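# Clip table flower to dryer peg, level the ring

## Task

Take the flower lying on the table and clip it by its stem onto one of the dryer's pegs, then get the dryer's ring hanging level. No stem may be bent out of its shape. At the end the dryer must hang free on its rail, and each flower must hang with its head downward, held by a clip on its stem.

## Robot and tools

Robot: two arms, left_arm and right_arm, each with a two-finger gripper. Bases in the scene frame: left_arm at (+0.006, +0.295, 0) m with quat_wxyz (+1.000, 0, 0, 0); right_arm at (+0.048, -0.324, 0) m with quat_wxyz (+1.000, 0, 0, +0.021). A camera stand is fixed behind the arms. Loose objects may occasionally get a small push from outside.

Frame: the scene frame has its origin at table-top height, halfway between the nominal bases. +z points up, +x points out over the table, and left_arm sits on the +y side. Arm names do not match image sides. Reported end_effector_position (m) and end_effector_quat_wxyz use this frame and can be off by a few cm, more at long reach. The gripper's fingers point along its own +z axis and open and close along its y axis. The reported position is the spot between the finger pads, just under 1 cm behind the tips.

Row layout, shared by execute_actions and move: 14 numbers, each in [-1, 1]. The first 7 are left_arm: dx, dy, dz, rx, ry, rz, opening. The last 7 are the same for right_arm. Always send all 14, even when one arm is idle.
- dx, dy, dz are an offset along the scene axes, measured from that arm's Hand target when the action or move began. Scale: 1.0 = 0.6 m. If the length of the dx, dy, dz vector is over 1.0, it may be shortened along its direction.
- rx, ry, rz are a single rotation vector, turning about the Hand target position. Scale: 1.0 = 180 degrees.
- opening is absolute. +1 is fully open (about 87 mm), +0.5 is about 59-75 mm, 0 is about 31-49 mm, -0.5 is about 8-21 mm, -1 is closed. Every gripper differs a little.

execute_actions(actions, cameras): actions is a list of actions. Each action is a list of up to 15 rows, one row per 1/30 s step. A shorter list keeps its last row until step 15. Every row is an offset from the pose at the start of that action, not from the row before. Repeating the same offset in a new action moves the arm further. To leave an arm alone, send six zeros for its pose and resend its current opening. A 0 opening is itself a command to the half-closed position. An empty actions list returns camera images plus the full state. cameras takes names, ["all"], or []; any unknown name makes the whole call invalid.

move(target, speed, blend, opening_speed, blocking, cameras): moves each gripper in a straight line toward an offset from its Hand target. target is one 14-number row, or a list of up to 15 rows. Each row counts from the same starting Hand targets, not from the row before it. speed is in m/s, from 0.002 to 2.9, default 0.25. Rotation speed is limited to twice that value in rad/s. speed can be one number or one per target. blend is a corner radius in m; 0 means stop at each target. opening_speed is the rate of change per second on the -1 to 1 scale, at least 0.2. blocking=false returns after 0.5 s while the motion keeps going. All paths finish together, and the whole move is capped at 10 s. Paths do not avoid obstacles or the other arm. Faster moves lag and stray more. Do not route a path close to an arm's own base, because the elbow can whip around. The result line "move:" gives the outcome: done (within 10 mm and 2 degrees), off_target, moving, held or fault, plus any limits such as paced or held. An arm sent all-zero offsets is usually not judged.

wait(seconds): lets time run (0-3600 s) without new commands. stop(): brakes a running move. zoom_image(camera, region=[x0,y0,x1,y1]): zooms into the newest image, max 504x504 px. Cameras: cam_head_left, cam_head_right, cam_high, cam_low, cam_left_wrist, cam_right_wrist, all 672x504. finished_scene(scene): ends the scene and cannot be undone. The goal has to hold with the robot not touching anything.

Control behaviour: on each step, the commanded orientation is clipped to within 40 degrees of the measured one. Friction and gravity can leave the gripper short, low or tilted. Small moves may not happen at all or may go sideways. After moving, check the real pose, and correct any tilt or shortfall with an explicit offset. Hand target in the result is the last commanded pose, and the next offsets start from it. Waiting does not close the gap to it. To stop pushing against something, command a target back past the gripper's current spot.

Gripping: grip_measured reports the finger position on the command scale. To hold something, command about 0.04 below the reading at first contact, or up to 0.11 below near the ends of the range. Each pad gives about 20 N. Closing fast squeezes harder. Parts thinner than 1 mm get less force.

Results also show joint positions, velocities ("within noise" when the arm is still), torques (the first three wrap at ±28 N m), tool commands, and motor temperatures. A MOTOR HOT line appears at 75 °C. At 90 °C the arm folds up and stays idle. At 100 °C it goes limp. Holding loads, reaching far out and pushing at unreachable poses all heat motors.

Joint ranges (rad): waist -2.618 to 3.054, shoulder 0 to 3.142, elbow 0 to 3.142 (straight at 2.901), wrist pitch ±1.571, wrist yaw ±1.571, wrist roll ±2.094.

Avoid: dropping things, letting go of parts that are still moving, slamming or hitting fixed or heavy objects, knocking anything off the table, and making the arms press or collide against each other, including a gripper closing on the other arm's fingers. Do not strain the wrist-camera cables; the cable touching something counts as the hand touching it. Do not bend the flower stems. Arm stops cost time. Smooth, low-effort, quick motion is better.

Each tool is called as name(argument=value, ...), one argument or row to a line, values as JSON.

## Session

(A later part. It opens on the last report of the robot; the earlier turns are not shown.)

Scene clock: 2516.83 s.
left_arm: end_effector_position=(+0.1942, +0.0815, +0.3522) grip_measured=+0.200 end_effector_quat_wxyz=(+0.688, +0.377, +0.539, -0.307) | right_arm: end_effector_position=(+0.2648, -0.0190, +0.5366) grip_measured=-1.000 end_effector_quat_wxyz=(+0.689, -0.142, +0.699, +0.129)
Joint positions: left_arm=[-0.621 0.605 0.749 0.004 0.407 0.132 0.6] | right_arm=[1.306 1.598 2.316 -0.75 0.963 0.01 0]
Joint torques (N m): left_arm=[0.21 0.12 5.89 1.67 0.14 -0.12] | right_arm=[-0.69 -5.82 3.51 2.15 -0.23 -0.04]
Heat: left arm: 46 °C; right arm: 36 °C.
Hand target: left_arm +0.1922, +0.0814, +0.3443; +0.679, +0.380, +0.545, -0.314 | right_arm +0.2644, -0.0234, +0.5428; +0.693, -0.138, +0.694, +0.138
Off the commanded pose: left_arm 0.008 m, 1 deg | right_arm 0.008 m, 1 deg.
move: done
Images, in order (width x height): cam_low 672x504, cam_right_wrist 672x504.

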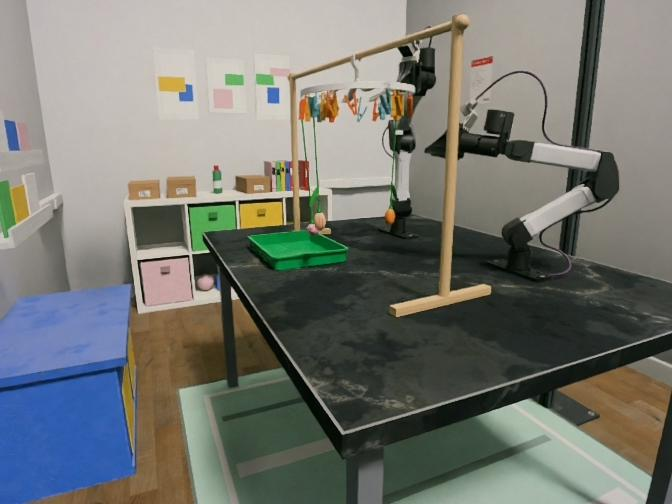

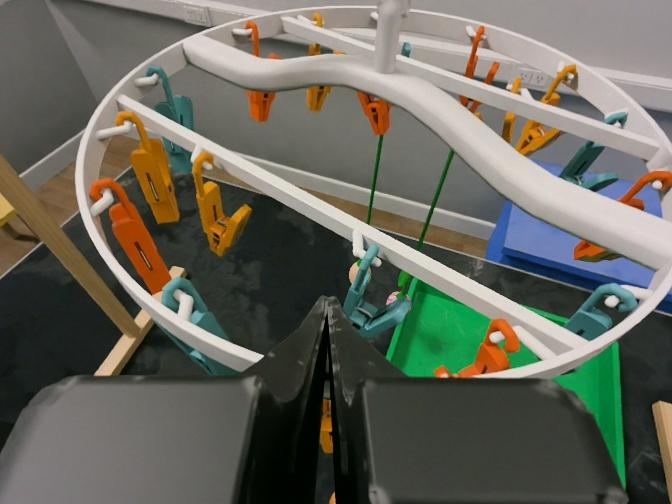

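move(
  target=[0, 0, 0, 0, 0, 0, 0.2, 0, 0, -0.02, 0, 0, 0, -1],
  speed=0.02,
  cameras=["cam_low"],
)

zoom_image(
  camera="cam_low",
  region=[296, 74, 361, 114],
)

zoom_image(
  camera="cam_low",
  region=[356, 74, 421, 114],
)

Scene clock: 2524.07 s.
left_arm: end_effector_position=(+0.1942, +0.0815, +0.3522) grip_measured=+0.200 end_effector_quat_wxyz=(+0.688, +0.377, +0.539, -0.307) | right_arm: end_effector_position=(+0.2647, -0.0195, +0.5260) grip_measured=-1.000 end_effector_quat_wxyz=(+0.689, -0.141, +0.698, +0.130)
Joint positions: left_arm=[-0.621 0.605 0.749 0.004 0.407 0.132 0.6] | right_arm=[1.306 1.538 2.182 -0.67 0.962 0.01 0]
Joint torques (N m): left_arm=[0.14 -0.12 5.67 1.66 0.12 -0.12] | right_arm=[-0.7 -5.53 3.74 2.12 -0.23 -0.06]
Heat: left arm: 46 °C; right arm: 36 °C.
Hand target: left_arm +0.1922, +0.0814, +0.3443; +0.679, +0.380, +0.545, -0.314 | right_arm +0.2644, -0.0233, +0.5308; +0.693, -0.138, +0.694, +0.138
Off the commanded pose: left_arm 0.008 m, 1 deg | right_arm 0.006 m, 1 deg.
move: done

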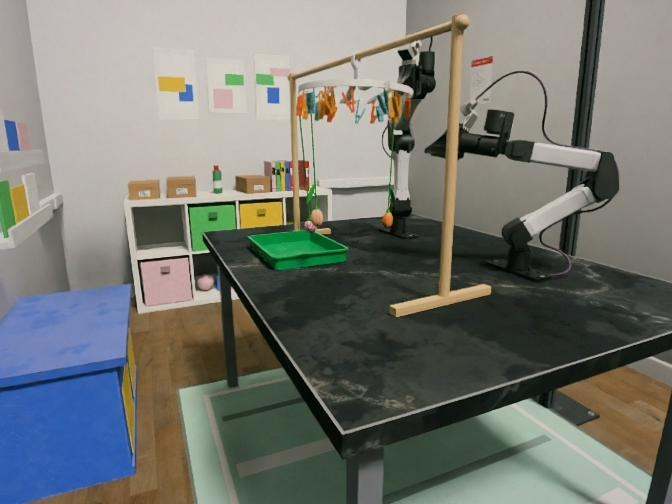

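Scaled by 7.754 from the camera's image (finer frame: 960x720).

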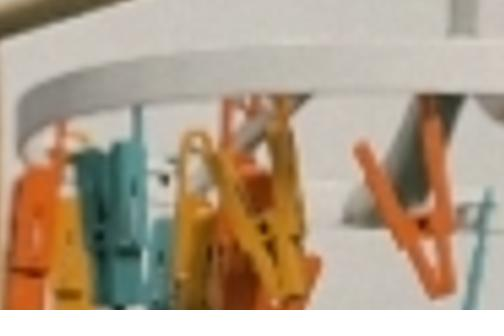

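Scaled by 7.754 from the camera's image (finer frame: 960x720).

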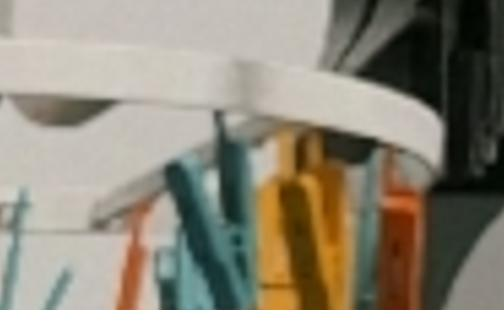

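move(
  target=[0, 0, 0, 0, 0, 0, 0.2, 0, 0, 0.06, 0, 0, 0, -1],
  speed=0.02,
  cameras=["cam_low"],
)

zoom_image(
  camera="cam_low",
  region=[296, 74, 361, 114],
)

zoom_image(
  camera="cam_low",
  region=[356, 74, 421, 114],
)

Scene clock: 2532.77 s.
left_arm: end_effector_position=(+0.1942, +0.0815, +0.3522) grip_measured=+0.200 end_effector_quat_wxyz=(+0.688, +0.377, +0.539, -0.307) | right_arm: end_effector_position=(+0.2642, -0.0229, +0.5658) grip_measured=-1.000 end_effector_quat_wxyz=(+0.697, -0.134, +0.691, +0.139)
Joint positions: left_arm=[-0.621 0.605 0.749 0.004 0.407 0.132 0.6] | right_arm=[1.306 1.743 2.661 -0.901 0.96 -0.009 0]
Joint torques (N m): left_arm=[0.36 -0.02 5.81 1.63 0.16 -0.12] | right_arm=[-0.64 -3.96 5.31 1.71 -0.24 0.01]
Heat: left arm: 46 °C; right arm: 36 °C.
Hand target: left_arm +0.1922, +0.0814, +0.3443; +0.679, +0.380, +0.545, -0.314 | right_arm +0.2644, -0.0233, +0.5667; +0.693, -0.138, +0.694, +0.138
Off the commanded pose: left_arm 0.008 m, 1 deg | right_arm 0.001 m, 1 deg.
move: done

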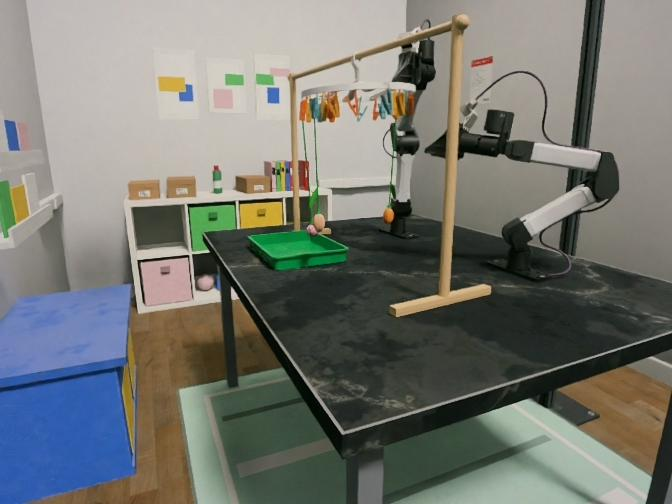

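Scaled by 7.754 from the camera's image (finer frame: 960x720).

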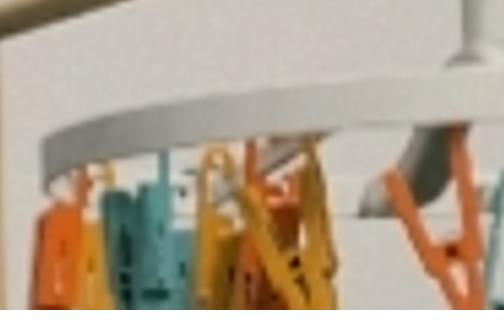

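Scaled by 7.754 from the camera's image (finer frame: 960x720).

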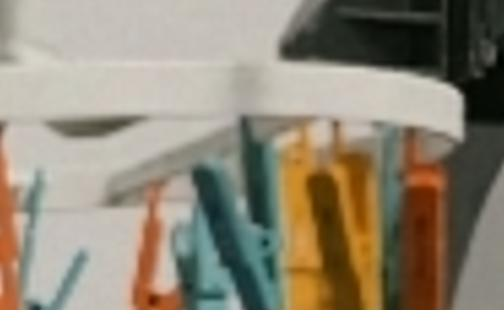

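wait(
  seconds=0.1,
  cameras=["cam_low"],
)

zoom_image(
  camera="cam_low",
  region=[296, 74, 361, 114],
)

zoom_image(
  camera="cam_low",
  region=[356, 74, 421, 114],
)

Scene clock: 2756.57 s.
left_arm: end_effector_position=(+0.1942, +0.0815, +0.3522) grip_measured=+0.200 end_effector_quat_wxyz=(+0.688, +0.377, +0.539, -0.307) | right_arm: end_effector_position=(+0.2642, -0.0229, +0.5657) grip_measured=-1.000 end_effector_quat_wxyz=(+0.697, -0.135, +0.691, +0.138)
Joint positions: left_arm=[-0.621 0.605 0.749 0.004 0.407 0.132 0.6] | right_arm=[1.306 1.743 2.661 -0.902 0.96 -0.009 0]
Joint torques (N m): left_arm=[0.39 -0.18 5.68 1.68 0.11 -0.17] | right_arm=[-0.64 -3.95 5.33 1.73 -0.23 0.01]
Motor temperatures (°C): left_arm=[25 25 44 39 25 27 22] | right_arm=[24 30 36 36 22 23 22]
Heat: left arm: 44 °C; right arm: 36 °C.
Hand target: left_arm +0.1922, +0.0814, +0.3443; +0.679, +0.380, +0.545, -0.314 | right_arm +0.2644, -0.0233, +0.5668; +0.693, -0.138, +0.694, +0.138
Tool commands: left_gripper/opening=+0.2 right_gripper/opening=-1.0
Off the commanded pose: left_arm 0.008 m, 1 deg | right_arm 0.001 m, 1 deg.
wait: 0.10 s; at rest from the start

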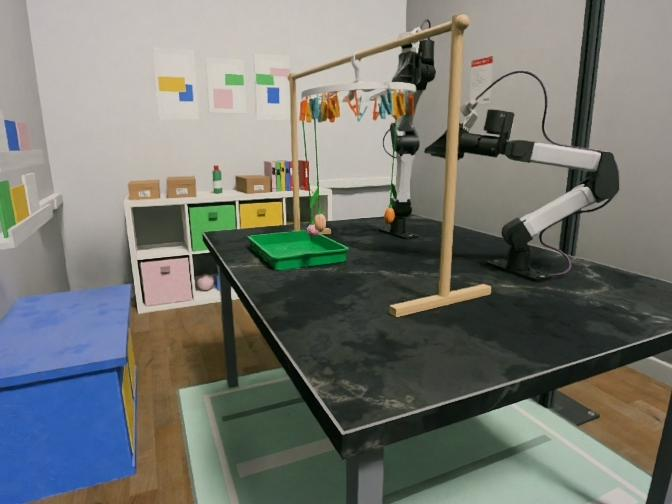

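Scaled by 7.754 from the camera's image (finer frame: 960x720).

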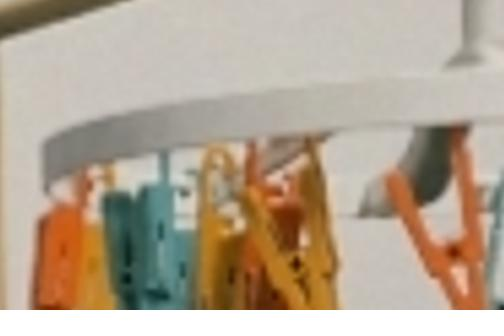

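Scaled by 7.754 from the camera's image (finer frame: 960x720).

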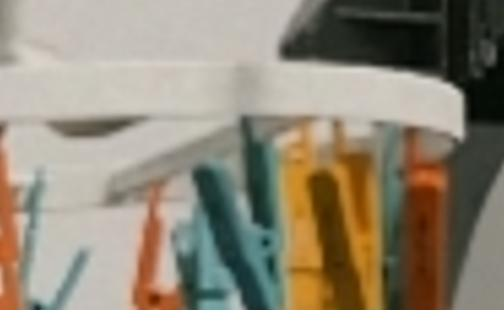

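move(
  target=[
    [0.03, 0.15, 0.1, -0.1, -0.03, -0.013, 0.2, 0, 0, 0, 0, 0, 0, -1],
    [0.1647, 0.1877, 0.276, -0.2089, -0.0621, -0.0265, -0.8, 0, 0, 0, 0, 0, 0, -1],
  ],
  speed=0.12,
  blend=[0.03, 0],
  cameras=["cam_left_wrist"],
)

Scene clock: 2875.83 s.
left_arm: end_effector_position=(+0.2965, +0.1954, +0.4991) grip_measured=-0.797 end_effector_quat_wxyz=(+0.793, +0.182, +0.354, -0.462) | right_arm: end_effector_position=(+0.2642, -0.0229, +0.5657) grip_measured=-1.000 end_effector_quat_wxyz=(+0.697, -0.135, +0.691, +0.138)
Joint positions: left_arm=[0.158 1.223 0.903 1.488 0.733 -1.057 0.101] | right_arm=[1.306 1.743 2.661 -0.902 0.96 -0.009 0]
Joint torques (N m): left_arm=[-0.7 -2.13 8.57 0.78 -0.44 -0.08] | right_arm=[-0.62 -4.37 4.34 1.81 -0.23 -0.01]
Heat: left arm: 44 °C; right arm: 36 °C.
Hand target: left_arm +0.2910, +0.1940, +0.5099; +0.800, +0.191, +0.331, -0.462 | right_arm +0.2644, -0.0235, +0.5664; +0.696, -0.138, +0.691, +0.139 (not the last commanded pose)
Off the commanded pose: left_arm 0.012 m, 3 deg | right_arm 0.001 m, 1 deg.
move: off_target (left_arm); target 2's new opening was sent with left_arm's hand 0.012 m and 3 deg from that target

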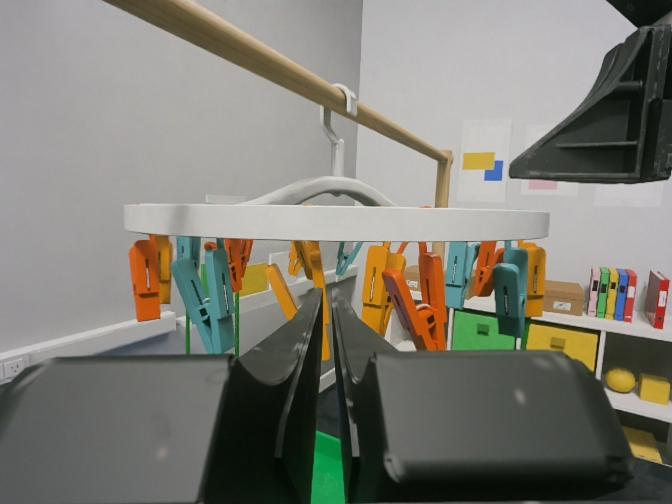

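zoom_image(
  camera="cam_left_wrist",
  region=[100, 180, 340, 360],
)

zoom_image(
  camera="cam_left_wrist",
  region=[330, 100, 570, 280],
)

zoom_image(
  camera="cam_left_wrist",
  region=[0, 0, 380, 380],
)

Scaled by 2.100 from the camera's image (finer frame: 960x720).

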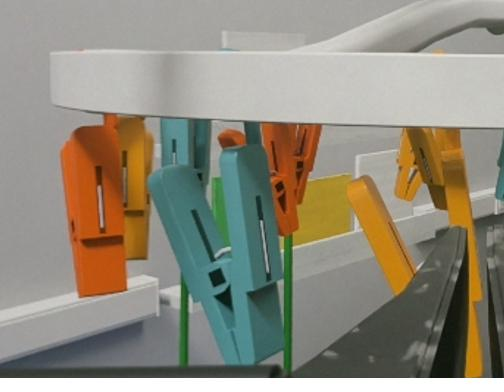

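Scaled by 2.100 from the camera's image (finer frame: 960x720).

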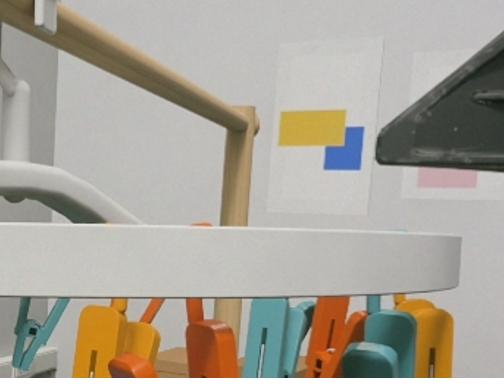

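Scaled by 1.326 from the camera's image (finer frame: 960x720).

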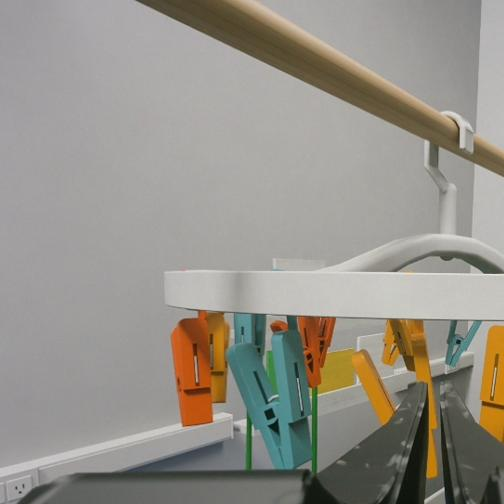

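move(
  target=[
    [0, 0, 0, 0, 0, 0, -0.8, 0, 0, -0.0583, 0, 0, 0, -1],
    [0, 0, 0, 0, 0, 0, -0.8, 0, 0, -0.085, 0, 0, 0, -1],
  ],
  speed=[0.04, 0.02],
  blend=[0.003, 0],
  cameras=["cam_left_wrist"],
)

move(
  target=[0, 0, 0, 0, 0, 0, -0.8, 0, 0, 0.1, 0, 0, 0, -1],
  speed=0.012,
  cameras=["cam_left_wrist", "cam_low"],
)

zoom_image(
  camera="cam_low",
  region=[296, 74, 361, 114],
)

zoom_image(
  camera="cam_low",
  region=[356, 74, 421, 114],
)

Scene clock: 2991.37 s.
left_arm: end_effector_position=(+0.2965, +0.1954, +0.4991) grip_measured=-0.799 end_effector_quat_wxyz=(+0.793, +0.182, +0.354, -0.462) | right_arm: end_effector_position=(+0.2646, -0.0202, +0.5125) grip_measured=-1.000 end_effector_quat_wxyz=(+0.693, -0.139, +0.694, +0.134)
Joint positions: left_arm=[0.158 1.223 0.903 1.488 0.733 -1.057 0.1] | right_arm=[1.306 1.465 2.013 -0.553 0.96 -0.003 0]
Joint torques (N m): left_arm=[-0.51 -1.84 8.28 0.82 -0.42 -0.08] | right_arm=[-0.62 -5.16 4.01 2.13 -0.21 -0.02]
Motor temperatures (°C): left_arm=[25 25 48 33 26 27 22] | right_arm=[24 30 33 37 22 23 22]
Heat: left arm: 48 °C; right arm: 37 °C.
Hand target: left_arm +0.2910, +0.1940, +0.5099; +0.800, +0.191, +0.331, -0.462 | right_arm +0.2644, -0.0236, +0.5155; +0.696, -0.138, +0.691, +0.139
Off the commanded pose: left_arm 0.012 m, 3 deg | right_arm 0.004 m, 1 deg.
move: done

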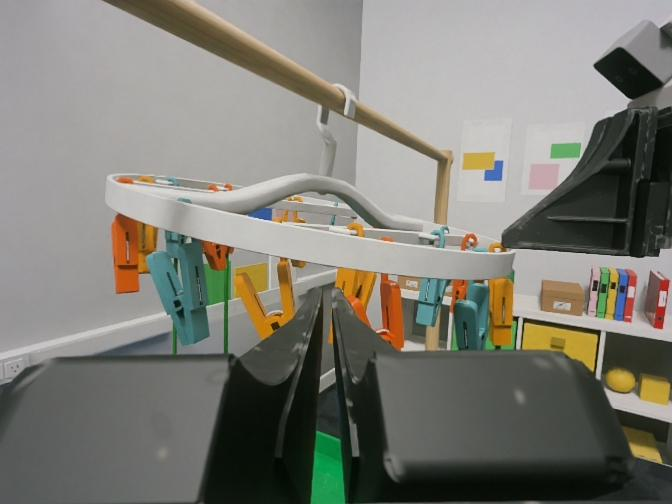

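Scene clock: 2997.20 s.
left_arm: end_effector_position=(+0.2965, +0.1954, +0.4991) grip_measured=-0.799 end_effector_quat_wxyz=(+0.793, +0.182, +0.354, -0.462) | right_arm: end_effector_position=(+0.2645, -0.0235, +0.5752) grip_measured=-1.000 end_effector_quat_wxyz=(+0.703, -0.130, +0.685, +0.143)
Joint positions: left_arm=[0.158 1.223 0.903 1.488 0.733 -1.057 0.1] | right_arm=[1.306 1.807 2.8 -0.943 0.96 -0.027 0]
Joint torques (N m): left_arm=[-0.4 -1.87 8.43 0.79 -0.46 -0.15] | right_arm=[-0.49 -4.08 4.72 1.71 -0.26 -0.07]
Heat: left arm: 48 °C; right arm: 37 °C.
Hand target: left_arm +0.2910, +0.1940, +0.5099; +0.800, +0.191, +0.331, -0.462 | right_arm +0.2644, -0.0235, +0.5754; +0.696, -0.138, +0.691, +0.139
Off the commanded pose: left_arm 0.012 m, 3 deg | right_arm 0.000 m, 1 deg.
move: done
Images, in order (width x height): cam_low 672x504, cam_left_wrist 672x504.

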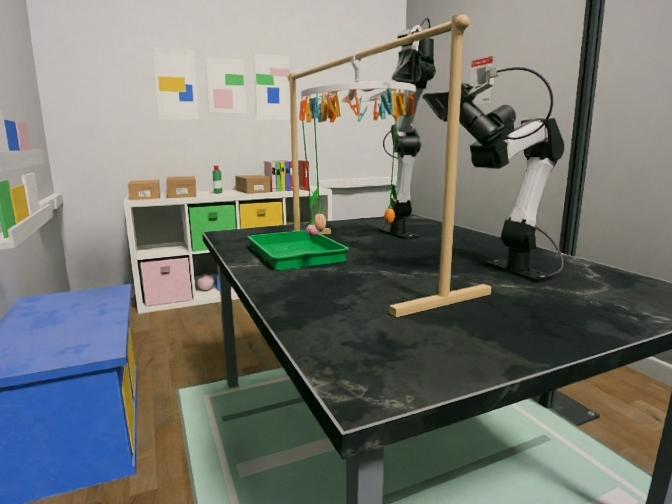

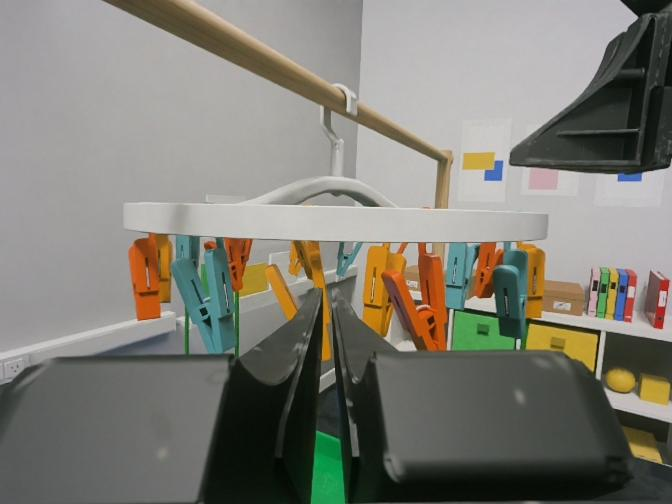

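Scaled by 7.754 from the camera's image (finer frame: 960x720).

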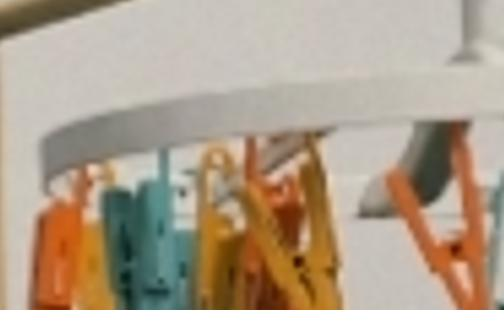

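Scaled by 7.754 from the camera's image (finer frame: 960x720).

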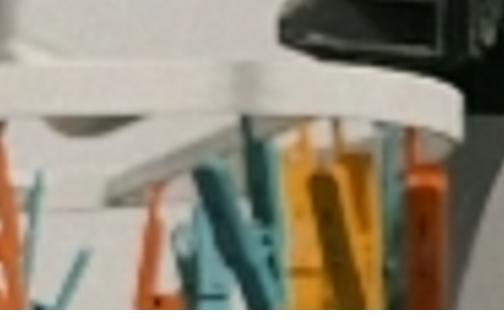

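move(
  target=[-0.05, 0.08, -0.05, 0, 0, 0, -0.8, -0.2, -0.08, 0.01, 0, 0, 0, -0.8],
  speed=0.12,
  cameras=["cam_left_wrist", "cam_right_wrist", "cam_head_left", "cam_high"],
)

Scene clock: 3009.70 s.
left_arm: end_effector_position=(+0.2756, +0.2479, +0.4788) grip_measured=-0.799 end_effector_quat_wxyz=(+0.800, +0.112, +0.396, -0.436) | right_arm: end_effector_position=(+0.1431, -0.0640, +0.5822) grip_measured=-0.800 end_effector_quat_wxyz=(+0.693, -0.136, +0.692, +0.147)
Joint positions: left_arm=[0.406 1.084 0.758 1.49 0.765 -1.237 0.1] | right_arm=[1.864 1.733 2.8 -0.994 1.504 -0.058 0.1]
Joint torques (N m): left_arm=[0.38 -2.69 5.2 1.23 -0.11 -0.09] | right_arm=[0.21 -4.78 1.14 1.28 0.01 0.02]
Heat: left arm: 47 °C; right arm: 37 °C.
Hand target: left_arm +0.2609, +0.2420, +0.4800; +0.800, +0.192, +0.331, -0.462 | right_arm +0.1444, -0.0714, +0.5814; +0.696, -0.138, +0.691, +0.139
Off the commanded pose: left_arm 0.016 m, 12 deg | right_arm 0.008 m, 1 deg.
joint sent to its limit (left arm) — joint 4 (wrist pitch), upper limit. The joint targets are off in orientation, not in position.
move: off_target (left_arm)
Images, in order (width x height): cam_head_left 672x504, cam_high 672x504, cam_left_wrist 672x504, cam_right_wrist 672x504.

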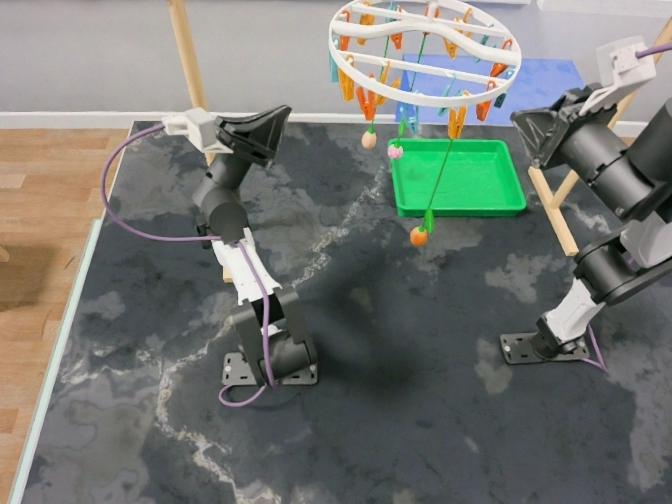

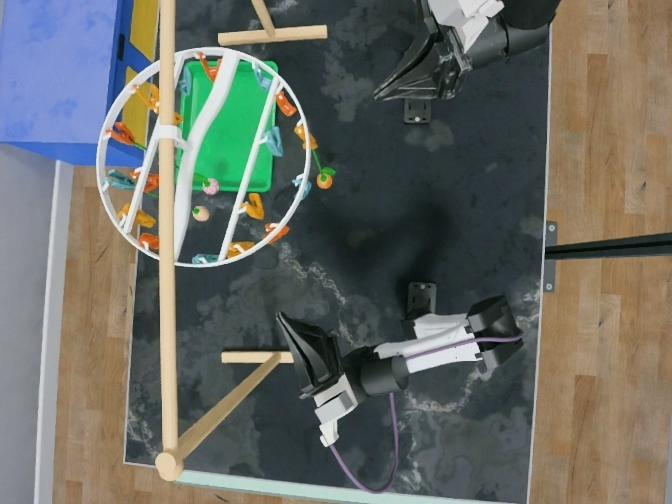

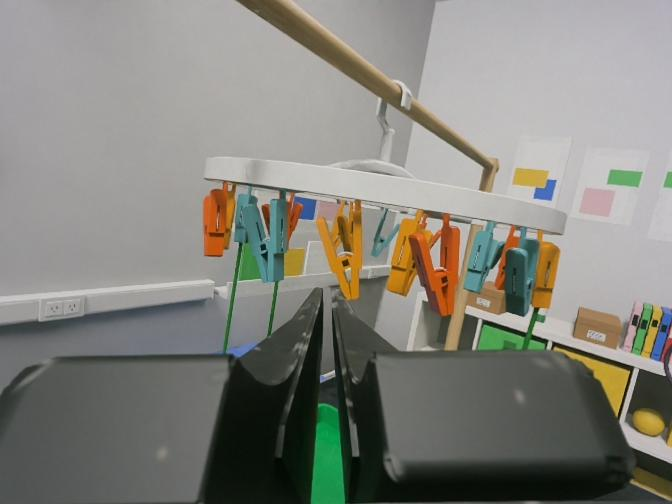

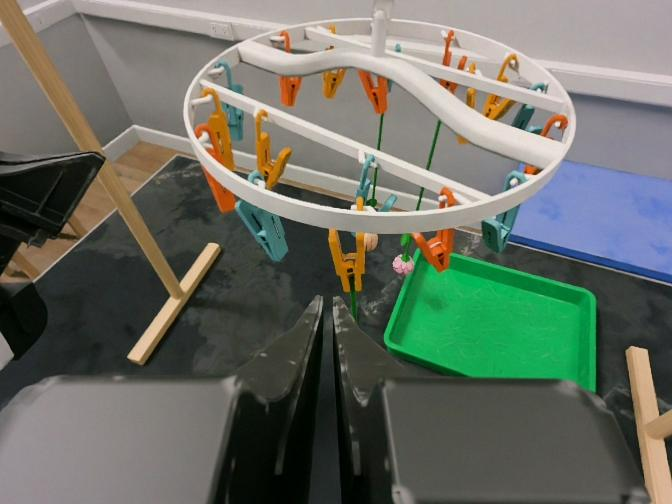

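wait(
  seconds=1,
  cameras=["cam_low"],
)

zoom_image(
  camera="cam_low",
  region=[270, 60, 450, 280],
)

Scene clock: 3045.43 s.
left_arm: end_effector_position=(+0.2756, +0.2479, +0.4788) grip_measured=-0.799 end_effector_quat_wxyz=(+0.800, +0.112, +0.396, -0.436) | right_arm: end_effector_position=(+0.1431, -0.0641, +0.5822) grip_measured=-0.800 end_effector_quat_wxyz=(+0.693, -0.136, +0.692, +0.147)
Joint positions: left_arm=[0.406 1.084 0.758 1.49 0.765 -1.237 0.1] | right_arm=[1.864 1.733 2.8 -0.994 1.504 -0.058 0.1]
Joint torques (N m): left_arm=[0.35 -2.74 5.14 1.25 -0.12 -0.11] | right_arm=[0.21 -4.83 1.14 1.28 0.01 0.02]
Heat: left arm: 45 °C; right arm: 35 °C.
Hand target: left_arm +0.2609, +0.2420, +0.4800; +0.800, +0.192, +0.331, -0.462 | right_arm +0.1444, -0.0714, +0.5814; +0.696, -0.138, +0.691, +0.139
Tool commands: left_gripper/opening=-0.8 right_gripper/opening=-0.8
Off the commanded pose: left_arm 0.016 m, 12 deg | right_arm 0.008 m, 1 deg.
wait: 1.00 s; at rest from the start

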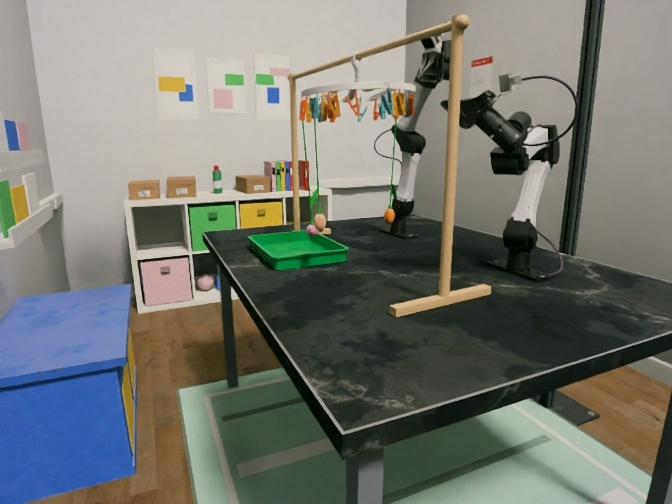

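Scaled by 2.291 from the camera's image (finer frame: 960x720).

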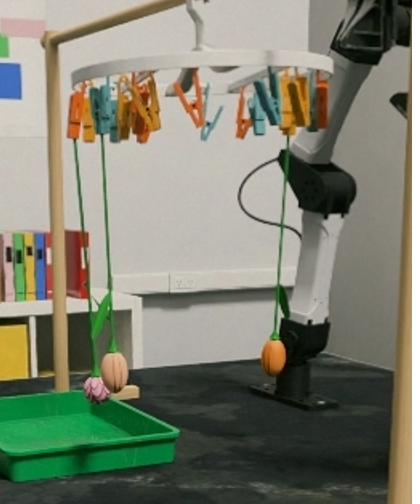

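finished_scene(
  scene=2,
)

The scene is finished: the task was done.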